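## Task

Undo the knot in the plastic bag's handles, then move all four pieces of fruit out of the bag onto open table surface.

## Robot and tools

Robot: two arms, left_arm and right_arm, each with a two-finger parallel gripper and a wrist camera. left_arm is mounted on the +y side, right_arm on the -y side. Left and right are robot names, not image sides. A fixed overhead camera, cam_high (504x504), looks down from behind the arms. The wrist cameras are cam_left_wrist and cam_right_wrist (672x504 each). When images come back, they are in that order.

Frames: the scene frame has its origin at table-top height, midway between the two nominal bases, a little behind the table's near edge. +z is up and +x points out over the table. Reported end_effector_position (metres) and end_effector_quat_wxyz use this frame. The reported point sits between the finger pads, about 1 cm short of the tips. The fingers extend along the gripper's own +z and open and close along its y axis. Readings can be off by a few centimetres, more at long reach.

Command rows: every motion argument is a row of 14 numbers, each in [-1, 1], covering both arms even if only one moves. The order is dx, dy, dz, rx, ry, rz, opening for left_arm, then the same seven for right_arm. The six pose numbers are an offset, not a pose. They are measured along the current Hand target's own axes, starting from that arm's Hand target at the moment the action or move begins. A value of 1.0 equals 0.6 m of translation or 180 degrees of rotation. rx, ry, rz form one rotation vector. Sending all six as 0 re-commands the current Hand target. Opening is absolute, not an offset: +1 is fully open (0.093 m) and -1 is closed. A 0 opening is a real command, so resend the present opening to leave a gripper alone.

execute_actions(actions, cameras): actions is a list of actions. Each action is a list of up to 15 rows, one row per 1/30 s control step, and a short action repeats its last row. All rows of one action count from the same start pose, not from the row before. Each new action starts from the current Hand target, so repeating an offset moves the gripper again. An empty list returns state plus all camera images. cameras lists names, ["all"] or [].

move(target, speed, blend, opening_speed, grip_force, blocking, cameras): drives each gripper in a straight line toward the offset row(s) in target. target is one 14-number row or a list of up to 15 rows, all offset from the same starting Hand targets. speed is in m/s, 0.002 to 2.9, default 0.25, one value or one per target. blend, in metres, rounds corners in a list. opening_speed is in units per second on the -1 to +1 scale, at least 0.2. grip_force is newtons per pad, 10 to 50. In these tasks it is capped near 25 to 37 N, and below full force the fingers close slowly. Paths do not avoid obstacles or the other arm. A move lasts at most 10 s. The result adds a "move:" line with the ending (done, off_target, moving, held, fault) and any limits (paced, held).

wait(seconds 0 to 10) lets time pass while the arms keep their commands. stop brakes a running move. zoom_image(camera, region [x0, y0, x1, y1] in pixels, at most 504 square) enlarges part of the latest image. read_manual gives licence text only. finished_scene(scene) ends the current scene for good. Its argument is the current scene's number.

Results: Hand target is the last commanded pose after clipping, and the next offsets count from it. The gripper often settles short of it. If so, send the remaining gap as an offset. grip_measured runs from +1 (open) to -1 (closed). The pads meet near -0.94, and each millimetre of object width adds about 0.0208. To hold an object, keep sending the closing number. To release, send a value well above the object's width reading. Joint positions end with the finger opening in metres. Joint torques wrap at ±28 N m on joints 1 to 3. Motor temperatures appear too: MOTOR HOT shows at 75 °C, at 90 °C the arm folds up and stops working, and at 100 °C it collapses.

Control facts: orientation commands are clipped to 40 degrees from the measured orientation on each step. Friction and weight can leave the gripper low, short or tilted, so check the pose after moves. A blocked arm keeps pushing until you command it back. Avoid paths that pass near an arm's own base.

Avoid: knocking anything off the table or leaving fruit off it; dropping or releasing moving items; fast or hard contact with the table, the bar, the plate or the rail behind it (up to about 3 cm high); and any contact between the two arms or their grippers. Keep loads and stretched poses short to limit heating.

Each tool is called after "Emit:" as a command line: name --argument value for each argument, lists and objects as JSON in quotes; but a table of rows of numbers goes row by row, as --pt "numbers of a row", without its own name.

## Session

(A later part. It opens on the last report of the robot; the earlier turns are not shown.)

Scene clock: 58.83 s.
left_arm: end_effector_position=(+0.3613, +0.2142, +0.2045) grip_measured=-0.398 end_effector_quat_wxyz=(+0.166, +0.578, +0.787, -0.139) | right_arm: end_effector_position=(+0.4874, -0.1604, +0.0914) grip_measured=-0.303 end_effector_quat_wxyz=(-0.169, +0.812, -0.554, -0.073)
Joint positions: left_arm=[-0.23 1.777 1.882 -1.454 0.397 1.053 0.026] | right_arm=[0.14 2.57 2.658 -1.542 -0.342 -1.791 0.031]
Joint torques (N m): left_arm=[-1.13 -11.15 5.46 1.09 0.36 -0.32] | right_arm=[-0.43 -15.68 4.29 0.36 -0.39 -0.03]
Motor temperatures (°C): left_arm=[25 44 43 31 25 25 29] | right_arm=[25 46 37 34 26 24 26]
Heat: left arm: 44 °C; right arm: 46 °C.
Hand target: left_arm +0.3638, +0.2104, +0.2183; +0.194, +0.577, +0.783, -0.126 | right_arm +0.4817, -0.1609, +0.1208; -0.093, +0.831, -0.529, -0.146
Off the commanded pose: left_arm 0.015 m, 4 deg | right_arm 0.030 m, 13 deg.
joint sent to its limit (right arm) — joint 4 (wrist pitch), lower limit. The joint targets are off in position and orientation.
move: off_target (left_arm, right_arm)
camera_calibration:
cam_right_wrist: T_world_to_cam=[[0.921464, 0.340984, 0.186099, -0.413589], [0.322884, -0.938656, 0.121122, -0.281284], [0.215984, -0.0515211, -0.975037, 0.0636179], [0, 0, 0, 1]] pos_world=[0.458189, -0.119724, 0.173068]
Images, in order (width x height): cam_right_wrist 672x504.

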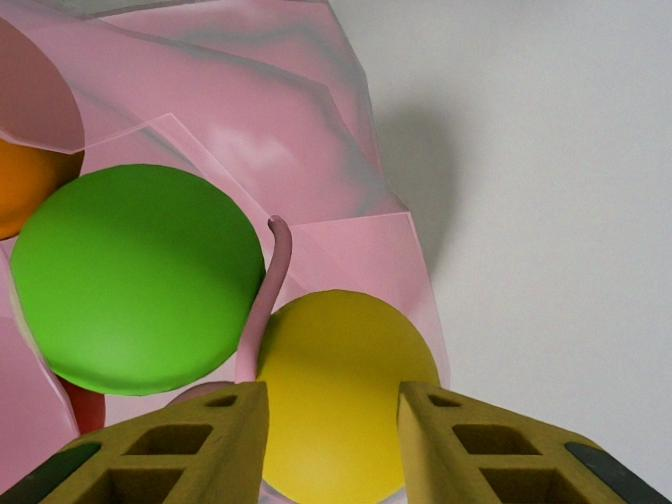

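Emit:
move --pt "0 0 0 0 0 0 -0.4 0 0 -0.1 0 0 0 0.5" --pt "0 0 0 0 0 0 -0.4 -0.094 0.084 -0.09 0.1615 0 0.444 1" --speed 0.2 --cameras '["cam_high","cam_right_wrist"]'

Emit:
zoom_image --camera "cam_high" --region '[80, 180, 240, 340]'

Scene clock: 65.20 s.
left_arm: end_effector_position=(+0.3613, +0.2142, +0.2045) grip_measured=-0.398 end_effector_quat_wxyz=(+0.166, +0.578, +0.787, -0.139) | right_arm: end_effector_position=(+0.4325, -0.1492, +0.1723) grip_measured=+1.000 end_effector_quat_wxyz=(+0.159, -0.257, +0.952, +0.053)
Joint positions: left_arm=[-0.23 1.777 1.882 -1.454 0.397 1.053 0.026] | right_arm=[0.267 2.063 2.11 -1.304 -0.101 -0.253 0.093]
Joint torques (N m): left_arm=[-1.03 -11.19 5.37 1.12 0.36 -0.32] | right_arm=[0.61 -12.45 4.64 0.81 0.08 0.23]
Heat: left arm: 45 °C; right arm: 49 °C.
Hand target: left_arm +0.3638, +0.2104, +0.2183; +0.194, +0.577, +0.783, -0.126 | right_arm +0.4214, -0.1510, +0.1908; +0.168, -0.255, +0.951, +0.045
Off the commanded pose: left_arm 0.015 m, 4 deg | right_arm 0.022 m, 1 deg.
move: off_target (left_arm, right_arm); target 2's new opening was sent with right_arm's hand 0.022 m and 1 deg from that target
camera_calibration:
cam_right_wrist: T_world_to_cam=[[0.516442, -0.855897, -0.0269739, -0.348655], [-0.850383, -0.51631, 0.101358, 0.310958], [-0.100679, -0.0294075, -0.994484, 0.298535], [0, 0, 0, 1]] pos_world=[0.47455, -0.129083, 0.255966]
Images, in order (width x height): cam_high 504x504, cam_right_wrist 672x504.

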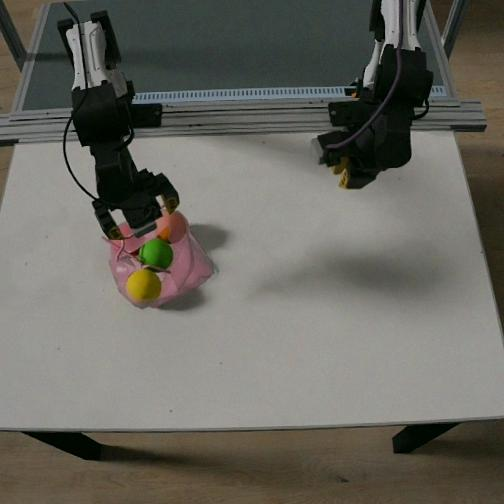

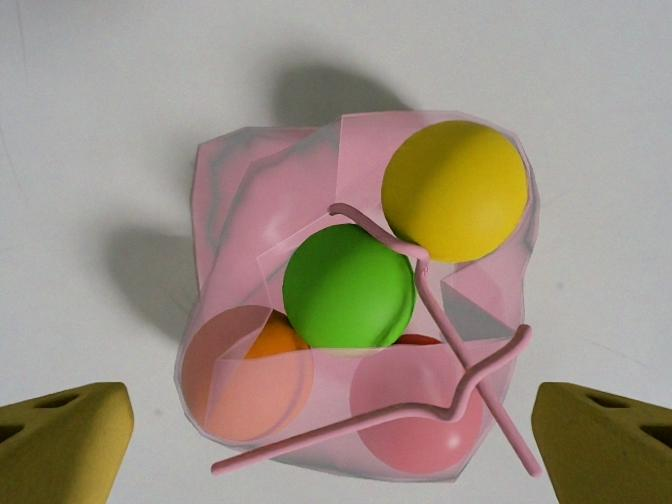

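Scaled by 3.150 from the camera's 504x504 image, which has a finer 720x720 frame.

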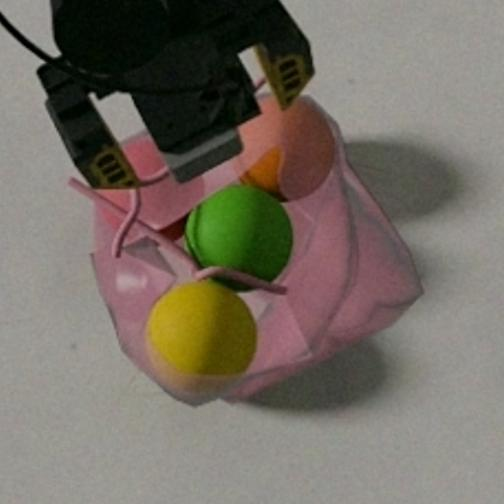

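Emit:
move --target '[0,0,0,0,0,0,-0.4,-0.02,-0.1015,0.175,0,0,0,0.8]' --speed 0.12 --cameras '["cam_right_wrist"]'

Scene clock: 67.27 s.
left_arm: end_effector_position=(+0.3613, +0.2142, +0.2045) grip_measured=-0.398 end_effector_quat_wxyz=(+0.166, +0.578, +0.787, -0.139) | right_arm: end_effector_position=(+0.4844, -0.1852, +0.0935) grip_measured=+0.803 end_effector_quat_wxyz=(+0.154, -0.246, +0.956, +0.041)
Joint positions: left_arm=[-0.23 1.777 1.882 -1.454 0.397 1.053 0.026] | right_arm=[0.17 2.223 2.049 -1.1 -0.101 -0.328 0.084]
Joint torques (N m): left_arm=[-1.02 -11.22 5.34 1.13 0.38 -0.3] | right_arm=[-0.16 -8.9 7.21 1.3 -0.24 -0.02]
Heat: left arm: 45 °C; right arm: 49 °C.
Hand target: left_arm +0.3638, +0.2104, +0.2183; +0.194, +0.577, +0.783, -0.126 | right_arm +0.4927, -0.1802, +0.0962; +0.168, -0.254, +0.951, +0.045
Off the commanded pose: left_arm 0.015 m, 4 deg | right_arm 0.010 m, 2 deg.
move: off_target (left_arm)
camera_calibration:
cam_right_wrist: T_world_to_cam=[[0.494827, -0.868948, -0.0086628, -0.401991], [-0.862482, -0.492314, 0.117267, 0.353327], [-0.106164, -0.0505555, -0.993063, 0.22286], [0, 0, 0, 1]] pos_world=[0.527314, -0.164095, 0.176398]
Images, in order (width x height): cam_right_wrist 672x504.

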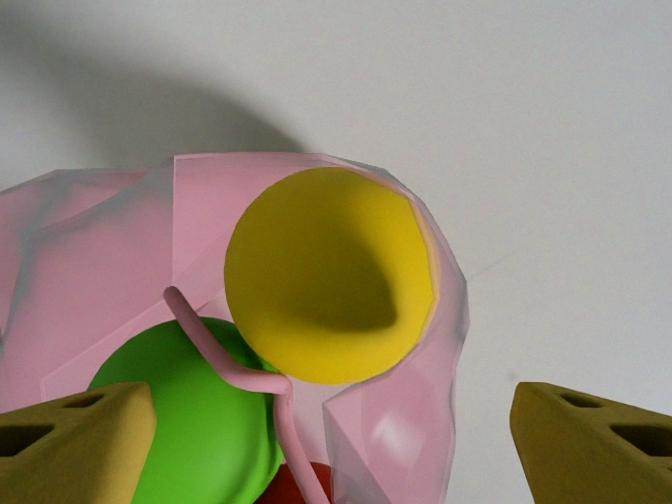

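Emit:
move --target '[0,0,0,0,0,0,-0.4,-0.0115,0.011,0.076,0,0,0,0.82]' --speed 0.06 --cameras '["cam_right_wrist"]'

Scene clock: 69.17 s.
left_arm: end_effector_position=(+0.3613, +0.2142, +0.2045) grip_measured=-0.398 end_effector_quat_wxyz=(+0.166, +0.578, +0.787, -0.139) | right_arm: end_effector_position=(+0.5041, -0.1703, +0.0604) grip_measured=+0.817 end_effector_quat_wxyz=(+0.164, -0.255, +0.952, +0.042)
Joint positions: left_arm=[-0.23 1.777 1.882 -1.454 0.397 1.053 0.026] | right_arm=[0.192 2.306 2.049 -0.996 -0.101 -0.325 0.084]
Joint torques (N m): left_arm=[-1.09 -11.14 5.38 1.14 0.34 -0.32] | right_arm=[0.62 -8.92 5.98 1.31 -0.18 0.22]
Heat: left arm: 46 °C; right arm: 49 °C.
Hand target: left_arm +0.3638, +0.2104, +0.2183; +0.194, +0.577, +0.783, -0.126 | right_arm +0.5085, -0.1634, +0.0558; +0.168, -0.255, +0.951, +0.045
Off the commanded pose: left_arm 0.015 m, 4 deg | right_arm 0.009 m, 1 deg.
move: off_target (left_arm)
camera_calibration:
cam_right_wrist: T_world_to_cam=[[0.510229, -0.860035, -0.00250425, -0.405716], [-0.855806, -0.508005, 0.0976058, 0.376644], [-0.0852165, -0.0476582, -0.995222, 0.182868], [0, 0, 0, 1]] pos_world=[0.544926, -0.148878, 0.144216]
Images, in order (width x height): cam_right_wrist 672x504.

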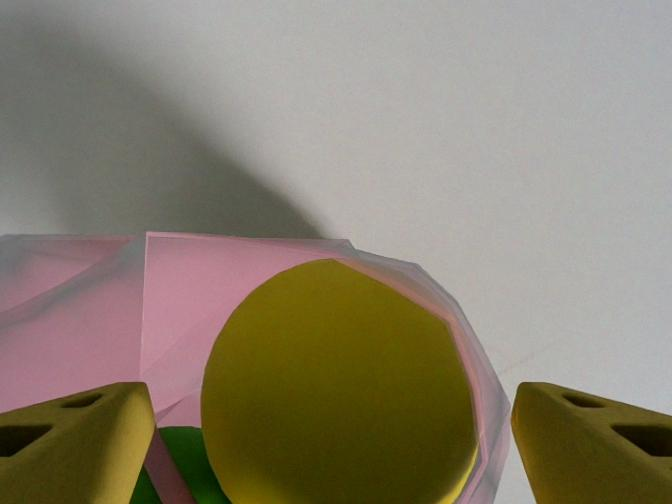

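Emit:
move --pt "0 0 0 0 0 0 -0.4 -0.034 0 -0.094 0 0 0 0.82" --pt "0 0 0 0 0 0 -0.4 0.102 -0.0055 -0.179 0.076 0 0.2085 -0.4" --speed 0.12 --cameras '["cam_high","cam_right_wrist"]'

Scene clock: 75.37 s.
left_arm: end_effector_position=(+0.3613, +0.2142, +0.2045) grip_measured=-0.398 end_effector_quat_wxyz=(+0.166, +0.578, +0.787, -0.139) | right_arm: end_effector_position=(+0.4293, -0.2145, +0.1156) grip_measured=-0.397 end_effector_quat_wxyz=(+0.145, +0.083, +0.986, -0.015)
Joint positions: left_arm=[-0.23 1.777 1.882 -1.454 0.397 1.053 0.026] | right_arm=[0.207 1.988 1.785 -1.099 0.115 0.35 0.026]
Joint torques (N m): left_arm=[-0.99 -11.11 5.52 1.13 0.38 -0.33] | right_arm=[0.87 -11.92 4.86 1.14 0.25 0.26]
Heat: left arm: 46 °C; right arm: 49 °C.
Hand target: left_arm +0.3638, +0.2104, +0.2183; +0.194, +0.577, +0.783, -0.126 | right_arm +0.4286, -0.2133, +0.1358; +0.173, +0.086, +0.981, -0.015
Off the commanded pose: left_arm 0.015 m, 4 deg | right_arm 0.020 m, 3 deg.
move: off_target (left_arm, right_arm); target 2's new opening was sent with right_arm's hand 0.020 m and 3 deg from that target
camera_calibration:
cam_right_wrist: T_world_to_cam=[[-0.15494, -0.98792, -0.00258472, -0.147291], [-0.977764, 0.152972, 0.14345, 0.473612], [-0.141322, 0.0247534, -0.989654, 0.268299], [0, 0, 0, 1]] pos_world=[0.478176, -0.224603, 0.197203]
Images, in order (width x height): cam_high 504x504, cam_right_wrist 672x504.

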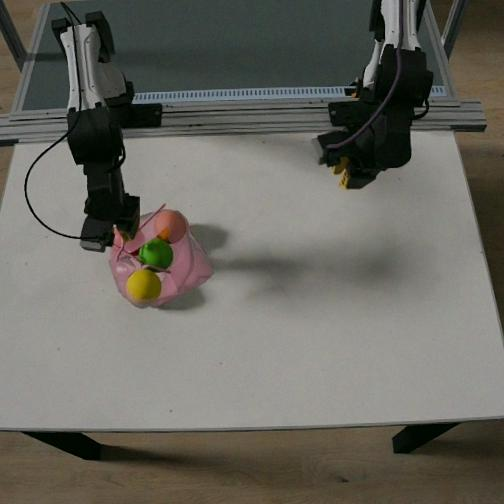

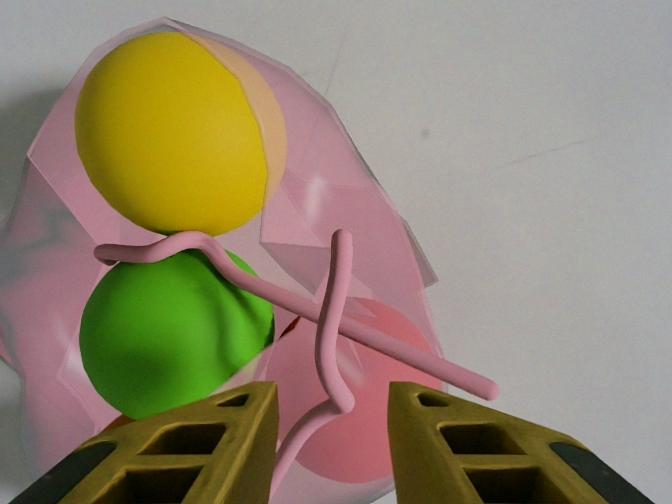

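Emit:
move --pt "0 0 0 0 0 0 -0.4 0.003 -0.002 0.1195 0 0 0 -0.4" --pt "0 0 0 0 0 0 -0.4 0.003 -0.002 0.1195 0 0 0 -1" --speed 0.08 --opening_speed 0.8 --cameras '["cam_right_wrist"]'

Scene clock: 78.50 s.
left_arm: end_effector_position=(+0.3613, +0.2142, +0.2045) grip_measured=-0.398 end_effector_quat_wxyz=(+0.166, +0.578, +0.787, -0.139) | right_arm: end_effector_position=(+0.4475, -0.2171, +0.0730) grip_measured=-0.889 end_effector_quat_wxyz=(+0.171, +0.090, +0.981, -0.008)
Joint positions: left_arm=[-0.23 1.777 1.882 -1.454 0.397 1.053 0.026] | right_arm=[0.193 2.017 1.642 -0.873 0.115 0.348 0.003]
Joint torques (N m): left_arm=[-0.96 -11.15 5.38 1.12 0.37 -0.33] | right_arm=[-0.47 -7.31 5.05 1.36 0.15 0.01]
Heat: left arm: 47 °C; right arm: 49 °C.
Hand target: left_arm +0.3638, +0.2104, +0.2183; +0.194, +0.577, +0.783, -0.126 | right_arm +0.4508, -0.2185, +0.0677; +0.173, +0.086, +0.981, -0.015
Off the commanded pose: left_arm 0.015 m, 4 deg | right_arm 0.006 m, 1 deg.
move: off_target (left_arm)
camera_calibration:
cam_right_wrist: T_world_to_cam=[[-0.167308, -0.985679, -0.0210776, -0.139744], [-0.981962, 0.164691, 0.0928894, 0.506004], [-0.0880879, 0.0362385, -0.995453, 0.207873], [0, 0, 0, 1]] pos_world=[0.491808, -0.22861, 0.15698]
Images, in order (width x height): cam_right_wrist 672x504.

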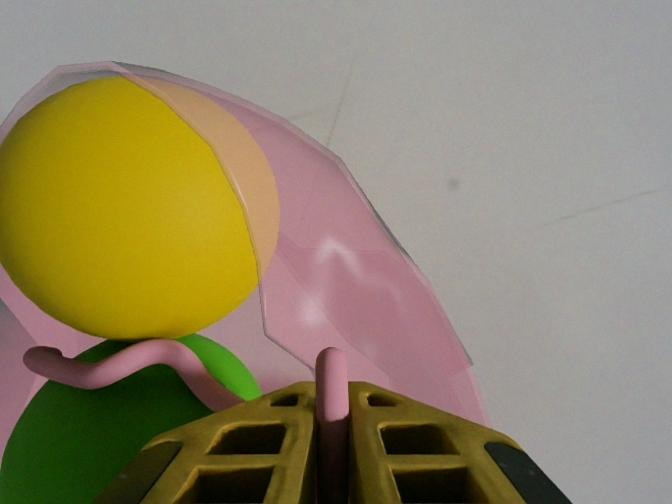

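Emit:
move --pt "0 0 0 0 0 0 -0.4 -0.0585 -0.0927 -0.0143 0 0 0 -1" --pt "0 0 0 0 0 0 -0.4 -0.0323 -0.158 0.0915 0 0 0 -1" --pt "0 0 0 0 0 0 -0.4 -0.018 -0.119 0.086 0 0 0 -1" --pt "0 0 0 0 0 0 -0.4 -0.018 -0.119 0.086 0 0 0 -0.4" --speed 0.1 --opening_speed 0.8 --cameras '["cam_high","cam_right_wrist"]'

Emit:
move --target '[0,0,0,0,0,0,-0.4,0,0,-0.25,0,0,0,-0.4]' --speed 0.12 --cameras '["cam_high","cam_right_wrist"]'

Emit:
zoom_image --camera "cam_high" --region '[60, 180, 220, 340]'

Scene clock: 83.80 s.
left_arm: end_effector_position=(+0.3613, +0.2142, +0.2045) grip_measured=-0.398 end_effector_quat_wxyz=(+0.166, +0.578, +0.787, -0.139) | right_arm: end_effector_position=(+0.4629, -0.2954, +0.0212) grip_measured=-0.403 end_effector_quat_wxyz=(+0.165, +0.082, +0.983, -0.017)
Joint positions: left_arm=[-0.23 1.777 1.882 -1.454 0.397 1.053 0.026] | right_arm=[0.005 2.1 1.561 -0.707 0.067 0.15 0.026]
Joint torques (N m): left_arm=[-0.99 -11.17 5.46 1.13 0.33 -0.34] | right_arm=[-0.13 -9.18 4.88 1.34 0 0.22]
Heat: left arm: 47 °C; right arm: 48 °C.
Hand target: left_arm +0.3638, +0.2104, +0.2183; +0.194, +0.577, +0.783, -0.126 | right_arm +0.4658, -0.2936, +0.0230; +0.173, +0.086, +0.981, -0.015
Off the commanded pose: left_arm 0.015 m, 4 deg | right_arm 0.004 m, 1 deg.
move: off_target (left_arm)
camera_calibration:
cam_right_wrist: T_world_to_cam=[[-0.153799, -0.988102, 0.000211714, -0.222863], [-0.982695, 0.15298, 0.104436, 0.535521], [-0.103226, 0.0158541, -0.994532, 0.161483], [0, 0, 0, 1]] pos_world=[0.508647, -0.304696, 0.104719]
Images, in order (width x height): cam_high 504x504, cam_right_wrist 672x504.

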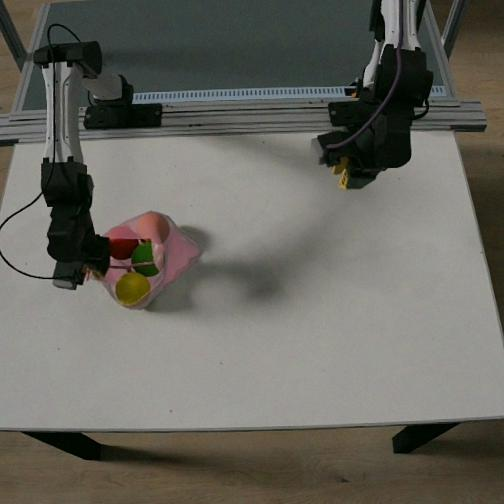

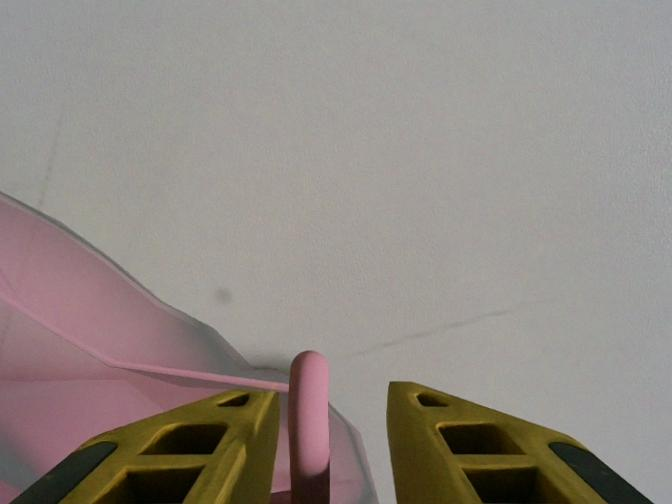

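Scene clock: 85.97 s.
left_arm: end_effector_position=(+0.3613, +0.2142, +0.2045) grip_measured=-0.398 end_effector_quat_wxyz=(+0.166, +0.578, +0.787, -0.139) | right_arm: end_effector_position=(+0.4179, -0.2877, +0.1413) grip_measured=-0.403 end_effector_quat_wxyz=(+0.154, +0.084, +0.984, -0.015)
Joint positions: left_arm=[-0.23 1.777 1.882 -1.454 0.397 1.053 0.026] | right_arm=[0.025 1.895 1.754 -1.129 0.067 0.175 0.026]
Joint torques (N m): left_arm=[-1.18 -11.14 5.45 1.1 0.33 -0.3] | right_arm=[0.65 -10.52 7.24 0.78 0.06 0.24]
Heat: left arm: 47 °C; right arm: 48 °C.
Hand target: left_arm +0.3638, +0.2104, +0.2183; +0.194, +0.577, +0.783, -0.126 | right_arm +0.4153, -0.2847, +0.1639; +0.173, +0.086, +0.981, -0.015
Off the commanded pose: left_arm 0.015 m, 4 deg | right_arm 0.023 m, 2 deg.
move: off_target (left_arm, right_arm)
camera_calibration:
cam_right_wrist: T_world_to_cam=[[-0.157549, -0.987503, -0.00398696, -0.219856], [-0.979645, 0.155784, 0.126597, 0.474055], [-0.124394, 0.023851, -0.991946, 0.286906], [0, 0, 0, 1]] pos_world=[0.465457, -0.297802, 0.223705]
Images, in order (width x height): cam_high 504x504, cam_right_wrist 672x504.

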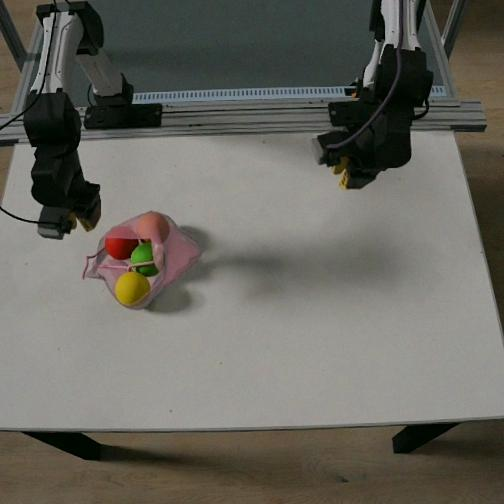

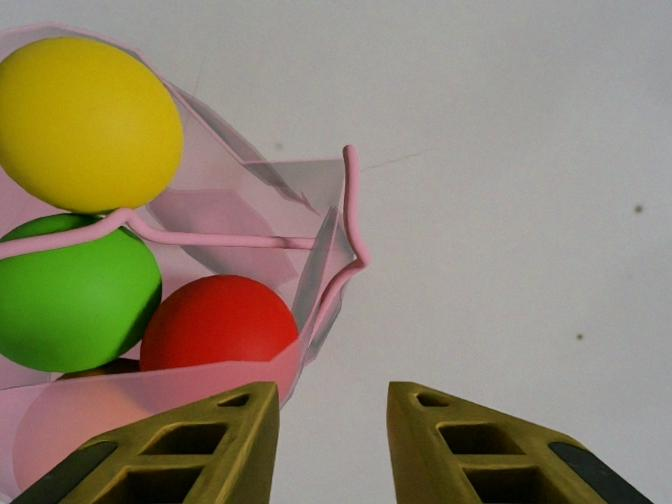

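Scaled by 3.150 from the camera's 504x504 image, which has a finer 720x720 frame.

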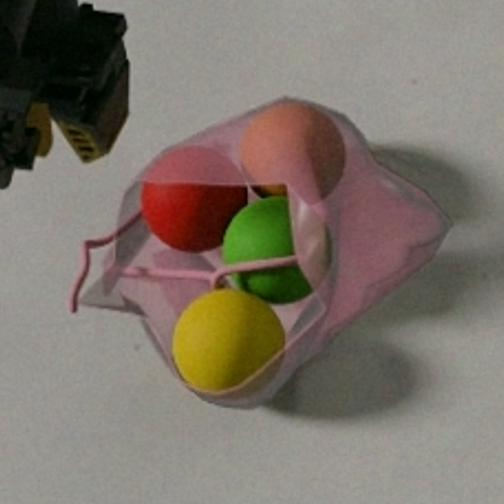

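Emit:
move --target '[0,0,0,0,0,0,-0.4,-0.056,0.182,0.054,0,0,0,0.8]' --speed 0.15 --cameras '["cam_right_wrist"]'

Emit:
zoom_image --camera "cam_right_wrist" --region '[150, 50, 550, 450]'

Scene clock: 88.07 s.
left_arm: end_effector_position=(+0.3613, +0.2142, +0.2045) grip_measured=-0.398 end_effector_quat_wxyz=(+0.166, +0.578, +0.787, -0.139) | right_arm: end_effector_position=(+0.4759, -0.1838, +0.1467) grip_measured=+0.797 end_effector_quat_wxyz=(+0.179, +0.081, +0.981, -0.005)
Joint positions: left_arm=[-0.23 1.777 1.882 -1.454 0.397 1.053 0.026] | right_arm=[0.255 2.177 2.175 -1.234 0.129 0.388 0.083]
Joint torques (N m): left_arm=[-1.05 -11.14 5.38 1.13 0.36 -0.34] | right_arm=[-0.08 -7.73 7.5 0.84 0.27 0.2]
Heat: left arm: 47 °C; right arm: 48 °C.
Hand target: left_arm +0.3638, +0.2104, +0.2183; +0.194, +0.577, +0.783, -0.126 | right_arm +0.4762, -0.1846, +0.1450; +0.173, +0.086, +0.981, -0.015
Off the commanded pose: left_arm 0.015 m, 4 deg | right_arm 0.002 m, 1 deg.
move: off_target (left_arm)
camera_calibration:
cam_right_wrist: T_world_to_cam=[[-0.147762, -0.988675, -0.0262356, -0.109631], [-0.986326, 0.145349, 0.0776878, 0.522348], [-0.0729947, 0.0373561, -0.996632, 0.275758], [0, 0, 0, 1]] pos_world=[0.519134, -0.194613, 0.231373]
Images, in order (width x height): cam_right_wrist 672x504.

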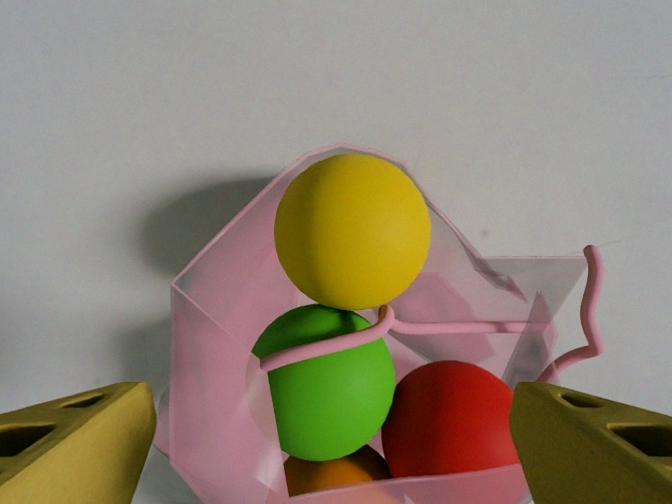

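Scaled by 1.260 from the camera's 672x504 image, which has a finer 960x720 frame.

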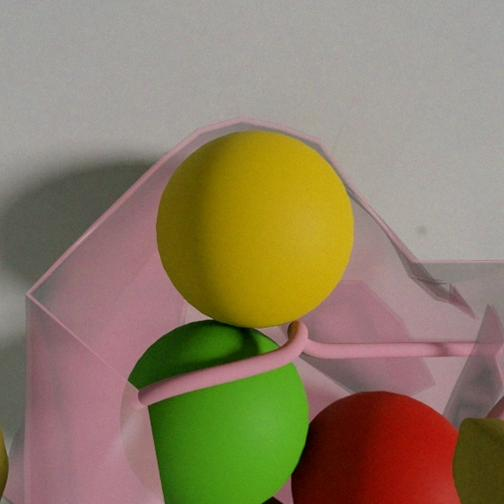

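Emit:
move --pt "0 0 0 0 0 0 -0.4 0.0035 -0.0067 0.18 0 0 0 0.8" --pt "0 0 0 0 0 0 -0.4 0.0035 -0.0067 0.18 0 0 0 0.1" --speed 0.1 --opening_speed 0.6 --cameras '["cam_right_wrist"]'

Emit:
move --target '[0,0,0,0,0,0,-0.4,-0.075,0,-0.21,0,0,0,0.1]' --speed 0.1 --cameras '["cam_high","cam_right_wrist"]'

Scene clock: 91.83 s.
left_arm: end_effector_position=(+0.3613, +0.2142, +0.2045) grip_measured=-0.398 end_effector_quat_wxyz=(+0.166, +0.578, +0.787, -0.139) | right_arm: end_effector_position=(+0.5064, -0.1944, +0.0492) grip_measured=+0.259 end_effector_quat_wxyz=(+0.172, +0.091, +0.981, -0.011)
Joint positions: left_arm=[-0.23 1.777 1.882 -1.454 0.397 1.053 0.026] | right_arm=[0.219 2.295 1.984 -0.941 0.129 0.373 0.058]
Joint torques (N m): left_arm=[-1.06 -11.18 5.34 1.12 0.34 -0.3] | right_arm=[-0.42 -9.16 5.33 1.37 0.11 -0.01]
Heat: left arm: 48 °C; right arm: 48 °C.
Hand target: left_arm +0.3638, +0.2104, +0.2183; +0.194, +0.577, +0.783, -0.126 | right_arm +0.5100, -0.1946, +0.0428; +0.173, +0.086, +0.981, -0.015
Off the commanded pose: left_arm 0.015 m, 4 deg | right_arm 0.007 m, 1 deg.
move: off_target (left_arm)
camera_calibration:
cam_right_wrist: T_world_to_cam=[[-0.168996, -0.985494, -0.0155269, -0.107389], [-0.9817, 0.166901, 0.0916966, 0.562712], [-0.087775, 0.0307391, -0.995666, 0.187269], [0, 0, 0, 1]] pos_world=[0.550704, -0.205505, 0.133191]
Images, in order (width x height): cam_right_wrist 672x504.

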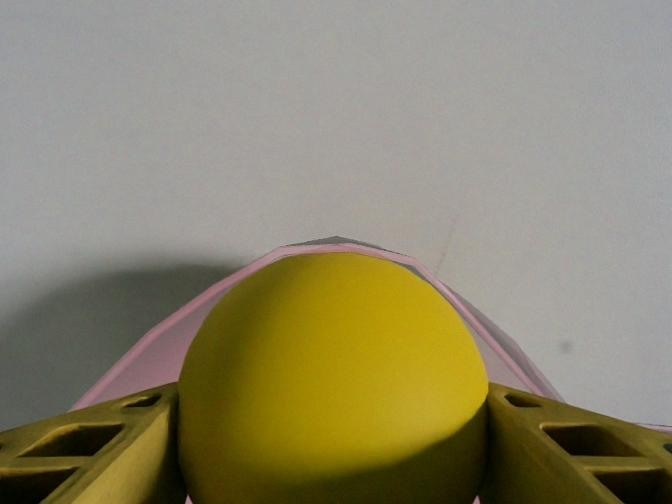

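Scene clock: 94.17 s.
left_arm: end_effector_position=(+0.3613, +0.2142, +0.2045) grip_measured=-0.398 end_effector_quat_wxyz=(+0.166, +0.578, +0.787, -0.139) | right_arm: end_effector_position=(+0.5105, -0.1944, +0.1782) grip_measured=+0.259 end_effector_quat_wxyz=(+0.201, +0.090, +0.975, -0.002)
Joint positions: left_arm=[-0.23 1.777 1.882 -1.454 0.397 1.053 0.026] | right_arm=[0.219 2.472 2.819 -1.536 0.129 0.369 0.058]
Joint torques (N m): left_arm=[-0.95 -11.14 5.26 1.09 0.34 -0.33] | right_arm=[-0.2 -9.13 6.46 0.96 0.11 0.01]
Heat: left arm: 48 °C; right arm: 48 °C.
Hand target: left_arm +0.3638, +0.2104, +0.2183; +0.194, +0.577, +0.783, -0.126 | right_arm +0.5092, -0.1944, +0.1766; +0.173, +0.086, +0.981, -0.015
Off the commanded pose: left_arm 0.015 m, 4 deg | right_arm 0.002 m, 4 deg.
joint sent to its limit (right arm) — joint 4 (wrist pitch), lower limit. The joint targets are off in position, not in orientation.
move: off_target (left_arm, right_arm)
camera_calibration:
cam_right_wrist: T_world_to_cam=[[-0.164272, -0.985699, -0.0375713, -0.103238], [-0.986066, 0.163082, 0.0328172, 0.566879], [-0.0262207, 0.0424387, -0.998755, 0.2876], [0, 0, 0, 1]] pos_world=[0.549562, -0.206415, 0.26476]
Images, in order (width x height): cam_high 504x504, cam_right_wrist 672x504.

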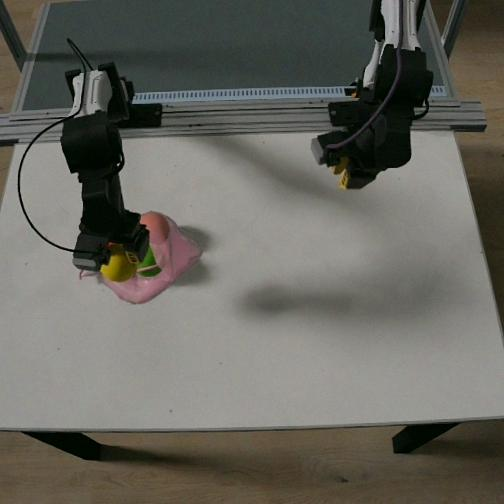

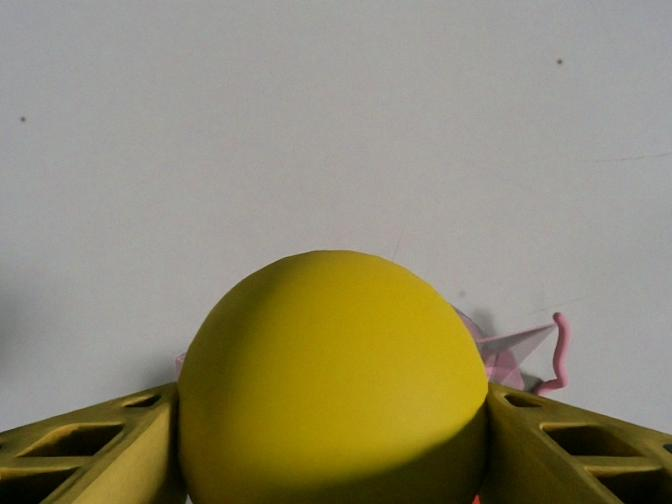

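Emit:
move --pt "0 0 0 0 0 0 -0.4 -0.007 -0.329 0.002 0 0 0 0.1" --pt "0 0 0 0 0 0 -0.4 0.062 -0.329 0.19 0 0 0 0.1" --speed '[0.18,0.1]' --cameras '["cam_high"]'

Scene clock: 97.97 s.
left_arm: end_effector_position=(+0.3613, +0.2142, +0.2045) grip_measured=-0.398 end_effector_quat_wxyz=(+0.166, +0.578, +0.787, -0.139) | right_arm: end_effector_position=(+0.4716, -0.3953, +0.0455) grip_measured=+0.259 end_effector_quat_wxyz=(+0.147, +0.097, +0.984, -0.021)
Joint positions: left_arm=[-0.23 1.777 1.882 -1.454 0.397 1.053 0.026] | right_arm=[-0.218 2.188 1.811 -0.898 0.013 -0.033 0.058]
Joint torques (N m): left_arm=[-1.05 -11.12 5.49 1.11 0.34 -0.35] | right_arm=[0.4 -11.79 4.14 1.54 -0.27 0]
Heat: left arm: 48 °C; right arm: 49 °C.
Hand target: left_arm +0.3638, +0.2104, +0.2183; +0.194, +0.577, +0.783, -0.126 | right_arm +0.4789, -0.3895, +0.0567; +0.173, +0.086, +0.981, -0.015
Off the commanded pose: left_arm 0.015 m, 4 deg | right_arm 0.015 m, 3 deg.
move: off_target (left_arm, right_arm)
Images, in order (width x height): cam_high 504x504.

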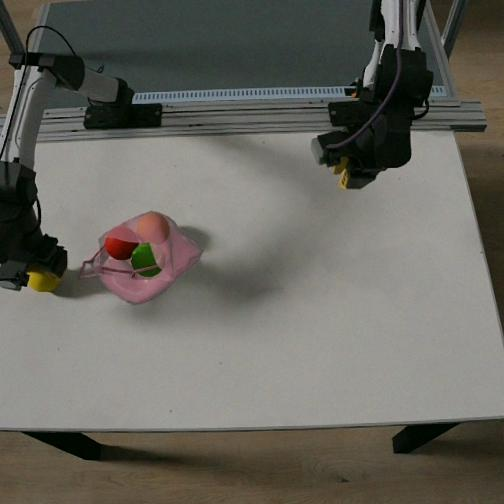

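Emit:
move --pt "0 0 0 0 0 0 -0.4 0 0 0 0 0 0 0.1" --pt "0 0 0 0 0 0 -0.4 0 0 0 0 0 0 0.6" --pt "0 0 0 0 0 0 -0.4 0 0 -0.18 0 0 0 0.6" --pt "0 0 0 0 0 0 -0.4 0.087 0.295 -0.209 0 0 0 0.8" --speed '[0.1,0.1,0.12,0.2]' --opening_speed 0.4 --cameras '["cam_high","cam_right_wrist"]'

Emit:
zoom_image --camera "cam_right_wrist" --region '[120, 0, 560, 440]'

Scene clock: 105.33 s.
left_arm: end_effector_position=(+0.3613, +0.2142, +0.2045) grip_measured=-0.398 end_effector_quat_wxyz=(+0.166, +0.578, +0.787, -0.139) | right_arm: end_effector_position=(+0.4207, -0.1954, +0.1388) grip_measured=+0.797 end_effector_quat_wxyz=(+0.156, +0.078, +0.985, -0.012)
Joint positions: left_arm=[-0.23 1.777 1.882 -1.454 0.397 1.053 0.026] | right_arm=[0.259 1.958 1.828 -1.156 0.128 0.389 0.083]
Joint torques (N m): left_arm=[-0.98 -11.15 5.37 1.11 0.34 -0.32] | right_arm=[-0.35 -10.32 6.46 0.82 0.28 0.26]
Motor temperatures (°C): left_arm=[25 49 43 31 24 25 29] | right_arm=[25 50 38 35 26 24 26]
Heat: left arm: 49 °C; right arm: 50 °C.
Hand target: left_arm +0.3638, +0.2104, +0.2183; +0.194, +0.577, +0.783, -0.126 | right_arm +0.4191, -0.1993, +0.1567; +0.173, +0.086, +0.981, -0.015
Off the commanded pose: left_arm 0.015 m, 4 deg | right_arm 0.018 m, 2 deg.
move: off_target (left_arm, right_arm); target 2's new opening was sent with right_arm's hand 0.015 m and 3 deg from that target; target 4's new opening was sent with right_arm's hand 0.018 m and 2 deg from that target
camera_calibration:
cam_right_wrist: T_world_to_cam=[[-0.144154, -0.989519, -0.00842165, -0.13363], [-0.982224, 0.142046, 0.122717, 0.461627], [-0.120235, 0.0259621, -0.992406, 0.281308], [0, 0, 0, 1]] pos_world=[0.467981, -0.205105, 0.221397]
Images, in order (width x height): cam_high 504x504, cam_right_wrist 672x504.

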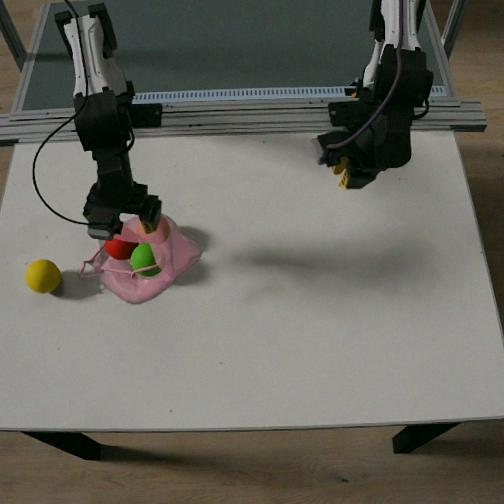

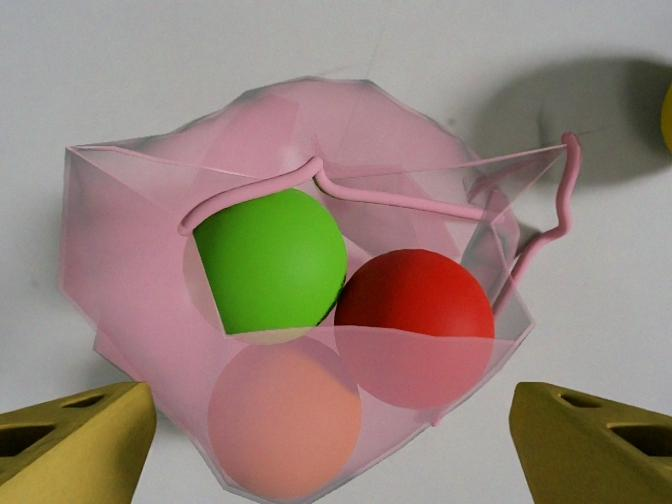

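Scaled by 1.145 from the camera's 672x504 image, which has a finer 960x720 frame.

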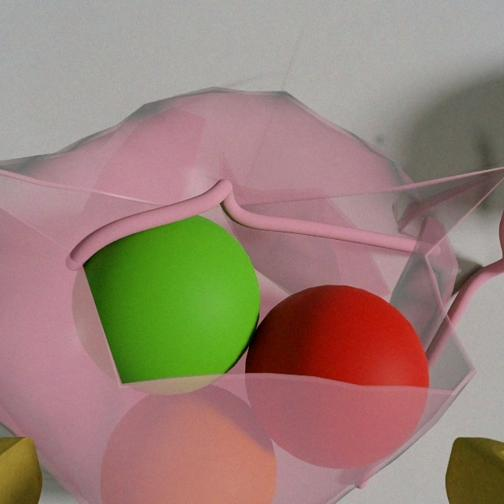

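Emit:
move --target '[0,0,0,0,0,0,-0.4,-0.059,0.025,0.087,-0.1615,0,-0.444,-0.4]' --speed 0.2 --cameras '["cam_right_wrist"]'

Scene clock: 113.40 s.
left_arm: end_effector_position=(+0.3613, +0.2142, +0.2045) grip_measured=-0.398 end_effector_quat_wxyz=(+0.166, +0.578, +0.787, -0.139) | right_arm: end_effector_position=(+0.4726, -0.1965, +0.1216) grip_measured=-0.397 end_effector_quat_wxyz=(+0.139, -0.596, +0.785, +0.093)
Joint positions: left_arm=[-0.23 1.777 1.882 -1.454 0.397 1.053 0.026] | right_arm=[0.084 2.409 2.491 -1.519 -0.3 -1.202 0.026]
Joint torques (N m): left_arm=[-1.02 -11.15 5.5 1.13 0.37 -0.3] | right_arm=[-0.31 -8.65 6.83 0.42 -0.5 0.02]
Heat: left arm: 49 °C; right arm: 50 °C.
Hand target: left_arm +0.3638, +0.2104, +0.2183; +0.194, +0.577, +0.783, -0.126 | right_arm +0.4720, -0.1934, +0.1197; +0.138, -0.600, +0.781, +0.106
Off the commanded pose: left_arm 0.015 m, 4 deg | right_arm 0.004 m, 2 deg.
move: off_target (left_arm)
camera_calibration:
cam_right_wrist: T_world_to_cam=[[0.96566, -0.259487, 0.0129703, -0.511086], [-0.259433, -0.960364, 0.101954, -0.0408811], [-0.0139995, -0.101818, -0.994705, 0.195584], [0, 0, 0, 1]] pos_world=[0.485667, -0.151967, 0.205345]
Images, in order (width x height): cam_right_wrist 672x504.

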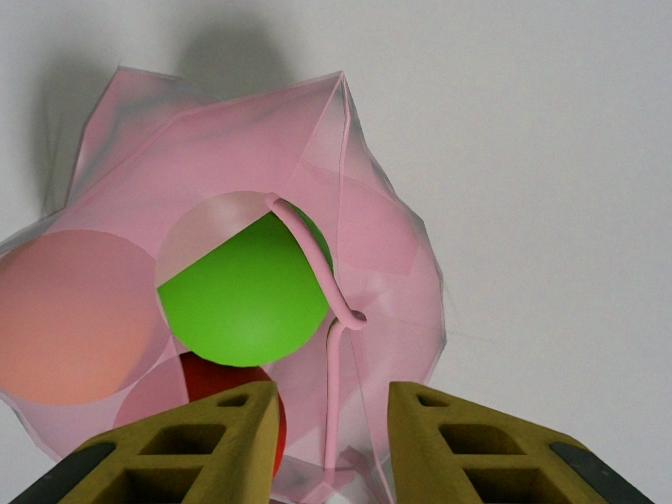

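Emit:
move --pt "0 0 0 0 0 0 -0.4 0.047 -0.003 0.1 0 0 0 -0.4" --pt "0 0 0 0 0 0 -0.4 0.047 -0.003 0.1 0 0 0 -1" --speed 0.08 --opening_speed 0.8 --cameras '["cam_right_wrist"]'

Scene clock: 116.47 s.
left_arm: end_effector_position=(+0.3613, +0.2142, +0.2045) grip_measured=-0.398 end_effector_quat_wxyz=(+0.166, +0.578, +0.787, -0.139) | right_arm: end_effector_position=(+0.4680, -0.2024, +0.0300) grip_measured=-0.969 end_effector_quat_wxyz=(+0.108, -0.594, +0.789, +0.114)
Joint positions: left_arm=[-0.23 1.777 1.882 -1.454 0.397 1.053 0.026] | right_arm=[0.071 2.409 2.129 -1.238 -0.303 -1.22 0]
Joint torques (N m): left_arm=[-0.92 -11.07 5.3 1.11 0.32 -0.28] | right_arm=[-0.43 -14.49 4.31 0.59 -0.5 -0.01]
Heat: left arm: 49 °C; right arm: 50 °C.
Hand target: left_arm +0.3638, +0.2104, +0.2183; +0.194, +0.577, +0.783, -0.126 | right_arm +0.4722, -0.1997, +0.0537; +0.138, -0.600, +0.781, +0.106
Off the commanded pose: left_arm 0.015 m, 4 deg | right_arm 0.024 m, 4 deg.
move: off_target (left_arm, right_arm); target 2's new opening was sent with right_arm's hand 0.024 m and 4 deg from that target
camera_calibration:
cam_right_wrist: T_world_to_cam=[[0.964918, -0.255931, -0.0585859, -0.503756], [-0.247297, -0.960893, 0.124618, -0.0448279], [-0.0881884, -0.105758, -0.990474, 0.137533], [0, 0, 0, 1]] pos_world=[0.487126, -0.157457, 0.112296]
Images, in order (width x height): cam_right_wrist 672x504.

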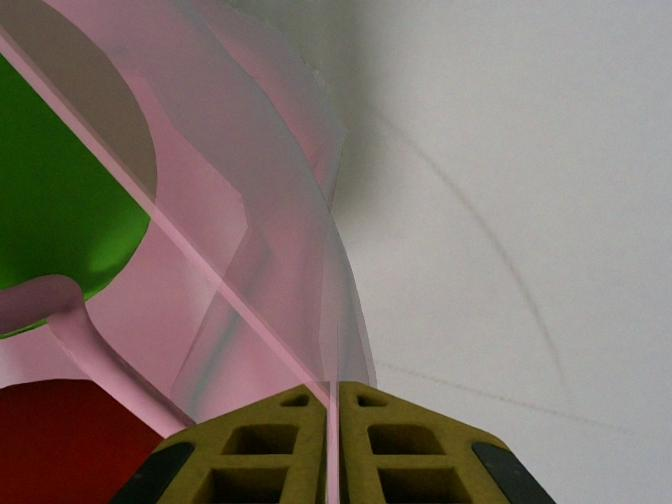

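Emit:
move --pt "0 0 0 0 0 0 -0.4 0 0 0 0 0 0 -0.4" --pt "0 0 0 0 0 0 -0.4 0 0 -0.11 0 0 0 -0.4" --speed 0.1 --opening_speed 0.8 --cameras '["cam_high","cam_right_wrist"]'

Scene clock: 119.50 s.
left_arm: end_effector_position=(+0.3613, +0.2142, +0.2045) grip_measured=-0.398 end_effector_quat_wxyz=(+0.166, +0.578, +0.787, -0.139) | right_arm: end_effector_position=(+0.4665, -0.2259, +0.0923) grip_measured=-0.403 end_effector_quat_wxyz=(+0.115, -0.593, +0.789, +0.109)
Joint positions: left_arm=[-0.23 1.777 1.882 -1.454 0.397 1.053 0.026] | right_arm=[0.022 2.409 2.377 -1.484 -0.306 -1.266 0.026]
Joint torques (N m): left_arm=[-1.02 -11.08 5.39 1.15 0.36 -0.34] | right_arm=[0.03 -12.67 6.93 0.24 -0.54 0]
Heat: left arm: 49 °C; right arm: 51 °C.
Hand target: left_arm +0.3638, +0.2104, +0.2183; +0.194, +0.577, +0.783, -0.126 | right_arm +0.4663, -0.2214, +0.1157; +0.138, -0.600, +0.781, +0.106
Off the commanded pose: left_arm 0.015 m, 4 deg | right_arm 0.024 m, 3 deg.
move: off_target (left_arm, right_arm)
camera_calibration:
cam_right_wrist: T_world_to_cam=[[0.964528, -0.260478, -0.0428545, -0.506919], [-0.253917, -0.95985, 0.119221, -0.0717596], [-0.0721882, -0.10411, -0.991942, 0.189726], [0, 0, 0, 1]] pos_world=[0.484413, -0.181167, 0.175029]
Images, in order (width x height): cam_high 504x504, cam_right_wrist 672x504.

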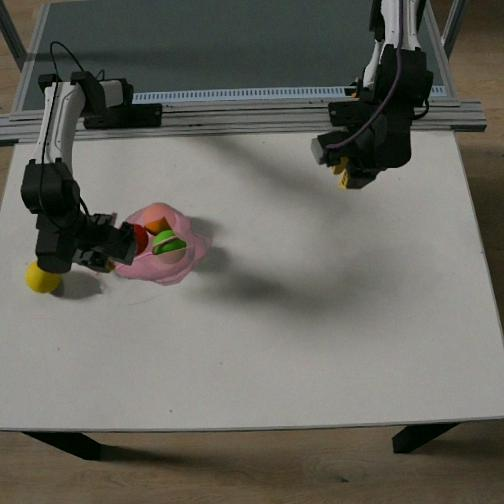

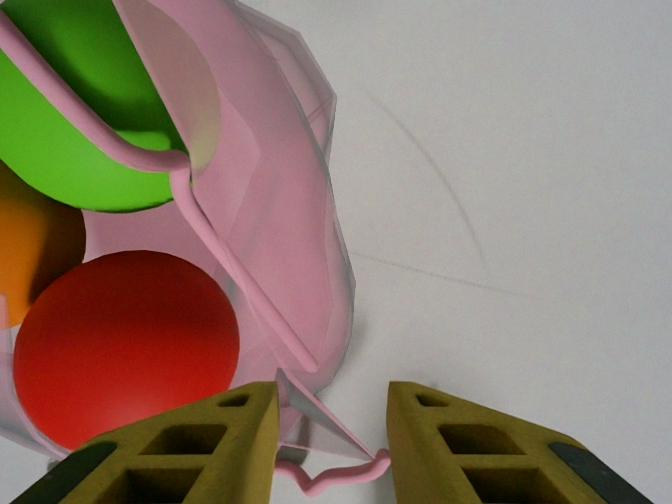

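Emit:
move --target '[0,0,0,0,0,0,-0.4,-0.112,0.137,-0.055,0.1615,0,0.444,0.8]' --speed 0.2 --cameras '["cam_high","cam_right_wrist"]'

Emit:
zoom_image --camera "cam_high" --region '[80, 180, 240, 340]'

Scene clock: 124.73 s.
left_arm: end_effector_position=(+0.3613, +0.2142, +0.2045) grip_measured=-0.398 end_effector_quat_wxyz=(+0.166, +0.578, +0.787, -0.139) | right_arm: end_effector_position=(+0.4022, -0.1499, +0.1490) grip_measured=+0.797 end_effector_quat_wxyz=(+0.154, +0.082, +0.985, -0.016)
Joint positions: left_arm=[-0.23 1.777 1.882 -1.454 0.397 1.053 0.026] | right_arm=[0.388 1.962 1.877 -1.226 0.17 0.522 0.083]
Joint torques (N m): left_arm=[-0.94 -11.21 5.39 1.13 0.35 -0.31] | right_arm=[0.32 -10.24 7.34 0.7 0.26 0.22]
Heat: left arm: 49 °C; right arm: 51 °C.
Hand target: left_arm +0.3638, +0.2104, +0.2183; +0.194, +0.577, +0.783, -0.126 | right_arm +0.4003, -0.1501, +0.1697; +0.173, +0.086, +0.981, -0.015
Off the commanded pose: left_arm 0.015 m, 4 deg | right_arm 0.021 m, 2 deg.
move: off_target (left_arm, right_arm)
camera_calibration:
cam_right_wrist: T_world_to_cam=[[-0.153183, -0.988197, -0.00154363, -0.0883632], [-0.980318, 0.151764, 0.126267, 0.435888], [-0.124543, 0.0208552, -0.991995, 0.288998], [0, 0, 0, 1]] pos_world=[0.449766, -0.1595, 0.23151]
Images, in order (width x height): cam_high 504x504, cam_right_wrist 672x504.

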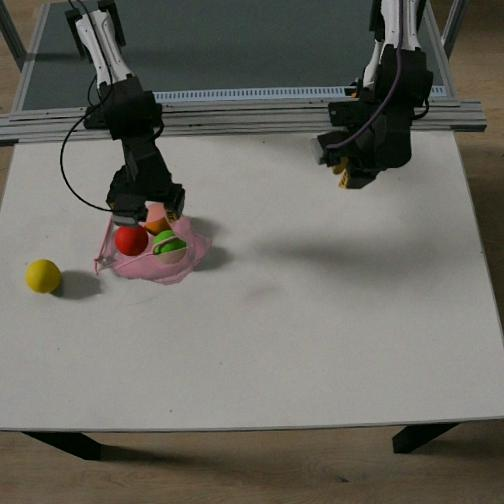

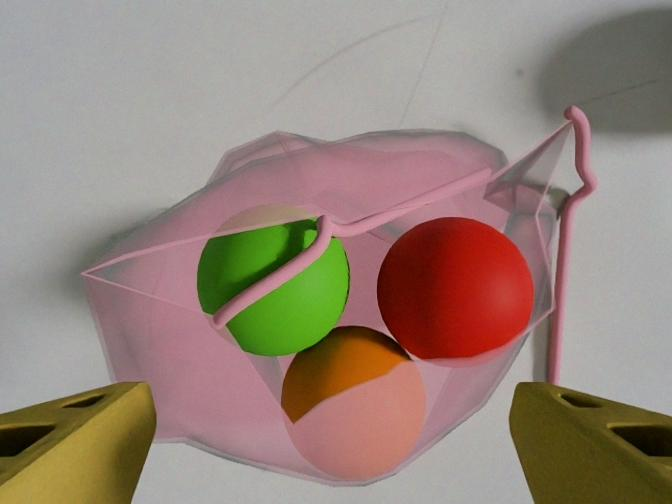

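Scaled by 3.150 from the camera's 504x504 image, which has a finer 720x720 frame.

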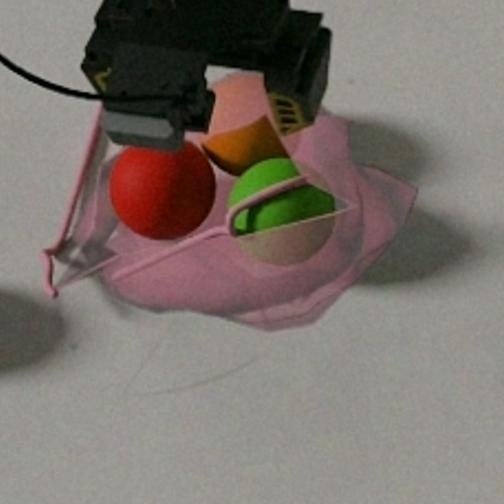

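Emit:
move --target '[0,0,0,0,0,0,-0.4,0.059,-0.0927,0.11,0,0,0,0.8]' --speed 0.12 --cameras '["cam_right_wrist"]'

Scene clock: 126.67 s.
left_arm: end_effector_position=(+0.3613, +0.2142, +0.2045) grip_measured=-0.398 end_effector_quat_wxyz=(+0.166, +0.578, +0.787, -0.139) | right_arm: end_effector_position=(+0.3780, -0.2069, +0.0802) grip_measured=+0.797 end_effector_quat_wxyz=(+0.151, +0.091, +0.984, -0.032)
Joint positions: left_arm=[-0.23 1.777 1.882 -1.454 0.397 1.053 0.026] | right_arm=[0.275 1.812 1.406 -0.907 0.17 0.427 0.083]
Joint torques (N m): left_arm=[-1.07 -11.14 5.44 1.11 0.32 -0.32] | right_arm=[-0.23 -10.15 4.71 1.21 -0.14 0.06]
Heat: left arm: 49 °C; right arm: 51 °C.
Hand target: left_arm +0.3638, +0.2104, +0.2183; +0.194, +0.577, +0.783, -0.126 | right_arm +0.3801, -0.2030, +0.0955; +0.173, +0.086, +0.981, -0.015
Off the commanded pose: left_arm 0.015 m, 4 deg | right_arm 0.016 m, 3 deg.
move: off_target (left_arm, right_arm)
camera_calibration:
cam_right_wrist: T_world_to_cam=[[-0.176172, -0.983978, 0.0273828, -0.141322], [-0.975334, 0.178248, 0.130196, 0.432743], [-0.132991, -0.00377051, -0.99111, 0.216966], [0, 0, 0, 1]] pos_world=[0.426027, -0.215375, 0.162566]
Images, in order (width x height): cam_right_wrist 672x504.

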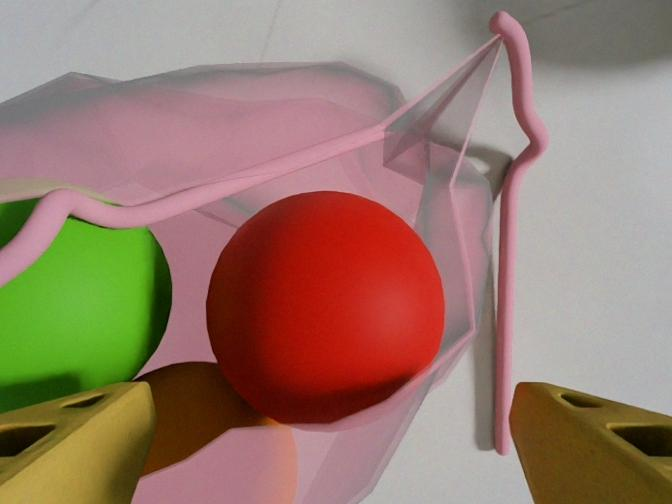

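Emit:
move --target '[0,0,0,0,0,0,-0.4,0.002,0.005,0.0737,0,0,0,0.68]' --speed 0.06 --cameras '["cam_right_wrist"]'

Scene clock: 128.40 s.
left_arm: end_effector_position=(+0.3613, +0.2142, +0.2045) grip_measured=-0.398 end_effector_quat_wxyz=(+0.166, +0.578, +0.787, -0.139) | right_arm: end_effector_position=(+0.3923, -0.2060, +0.0588) grip_measured=+0.683 end_effector_quat_wxyz=(+0.176, +0.092, +0.980, -0.024)
Joint positions: left_arm=[-0.23 1.777 1.882 -1.454 0.397 1.053 0.026] | right_arm=[0.267 1.838 1.337 -0.757 0.17 0.418 0.078]
Joint torques (N m): left_arm=[-0.98 -11.18 5.37 1.13 0.33 -0.31] | right_arm=[-0.5 -6.09 4.97 1.31 -0.15 -0.01]
Heat: left arm: 49 °C; right arm: 51 °C.
Hand target: left_arm +0.3638, +0.2104, +0.2183; +0.194, +0.577, +0.783, -0.126 | right_arm +0.3945, -0.2025, +0.0536; +0.173, +0.086, +0.981, -0.015
Off the commanded pose: left_arm 0.015 m, 4 deg | right_arm 0.007 m, 1 deg.
move: off_target (left_arm)
camera_calibration:
cam_right_wrist: T_world_to_cam=[[-0.176445, -0.984285, 0.00703492, -0.136181], [-0.980956, 0.176429, 0.0812289, 0.454047], [-0.0811936, 0.00743149, -0.996671, 0.179961], [0, 0, 0, 1]] pos_world=[0.435984, -0.215485, 0.143438]
Images, in order (width x height): cam_right_wrist 672x504.

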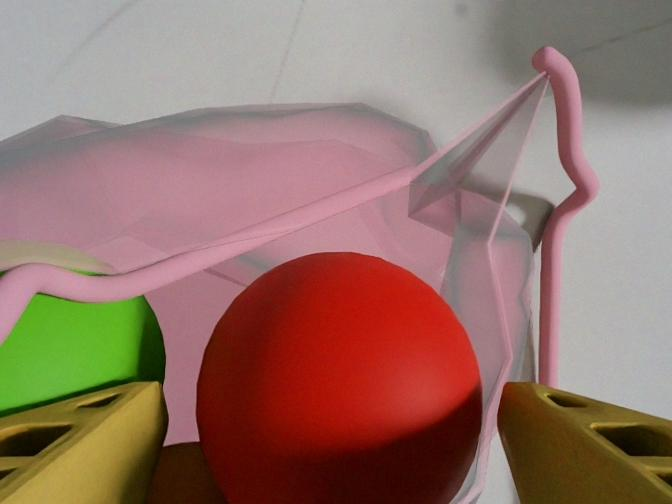

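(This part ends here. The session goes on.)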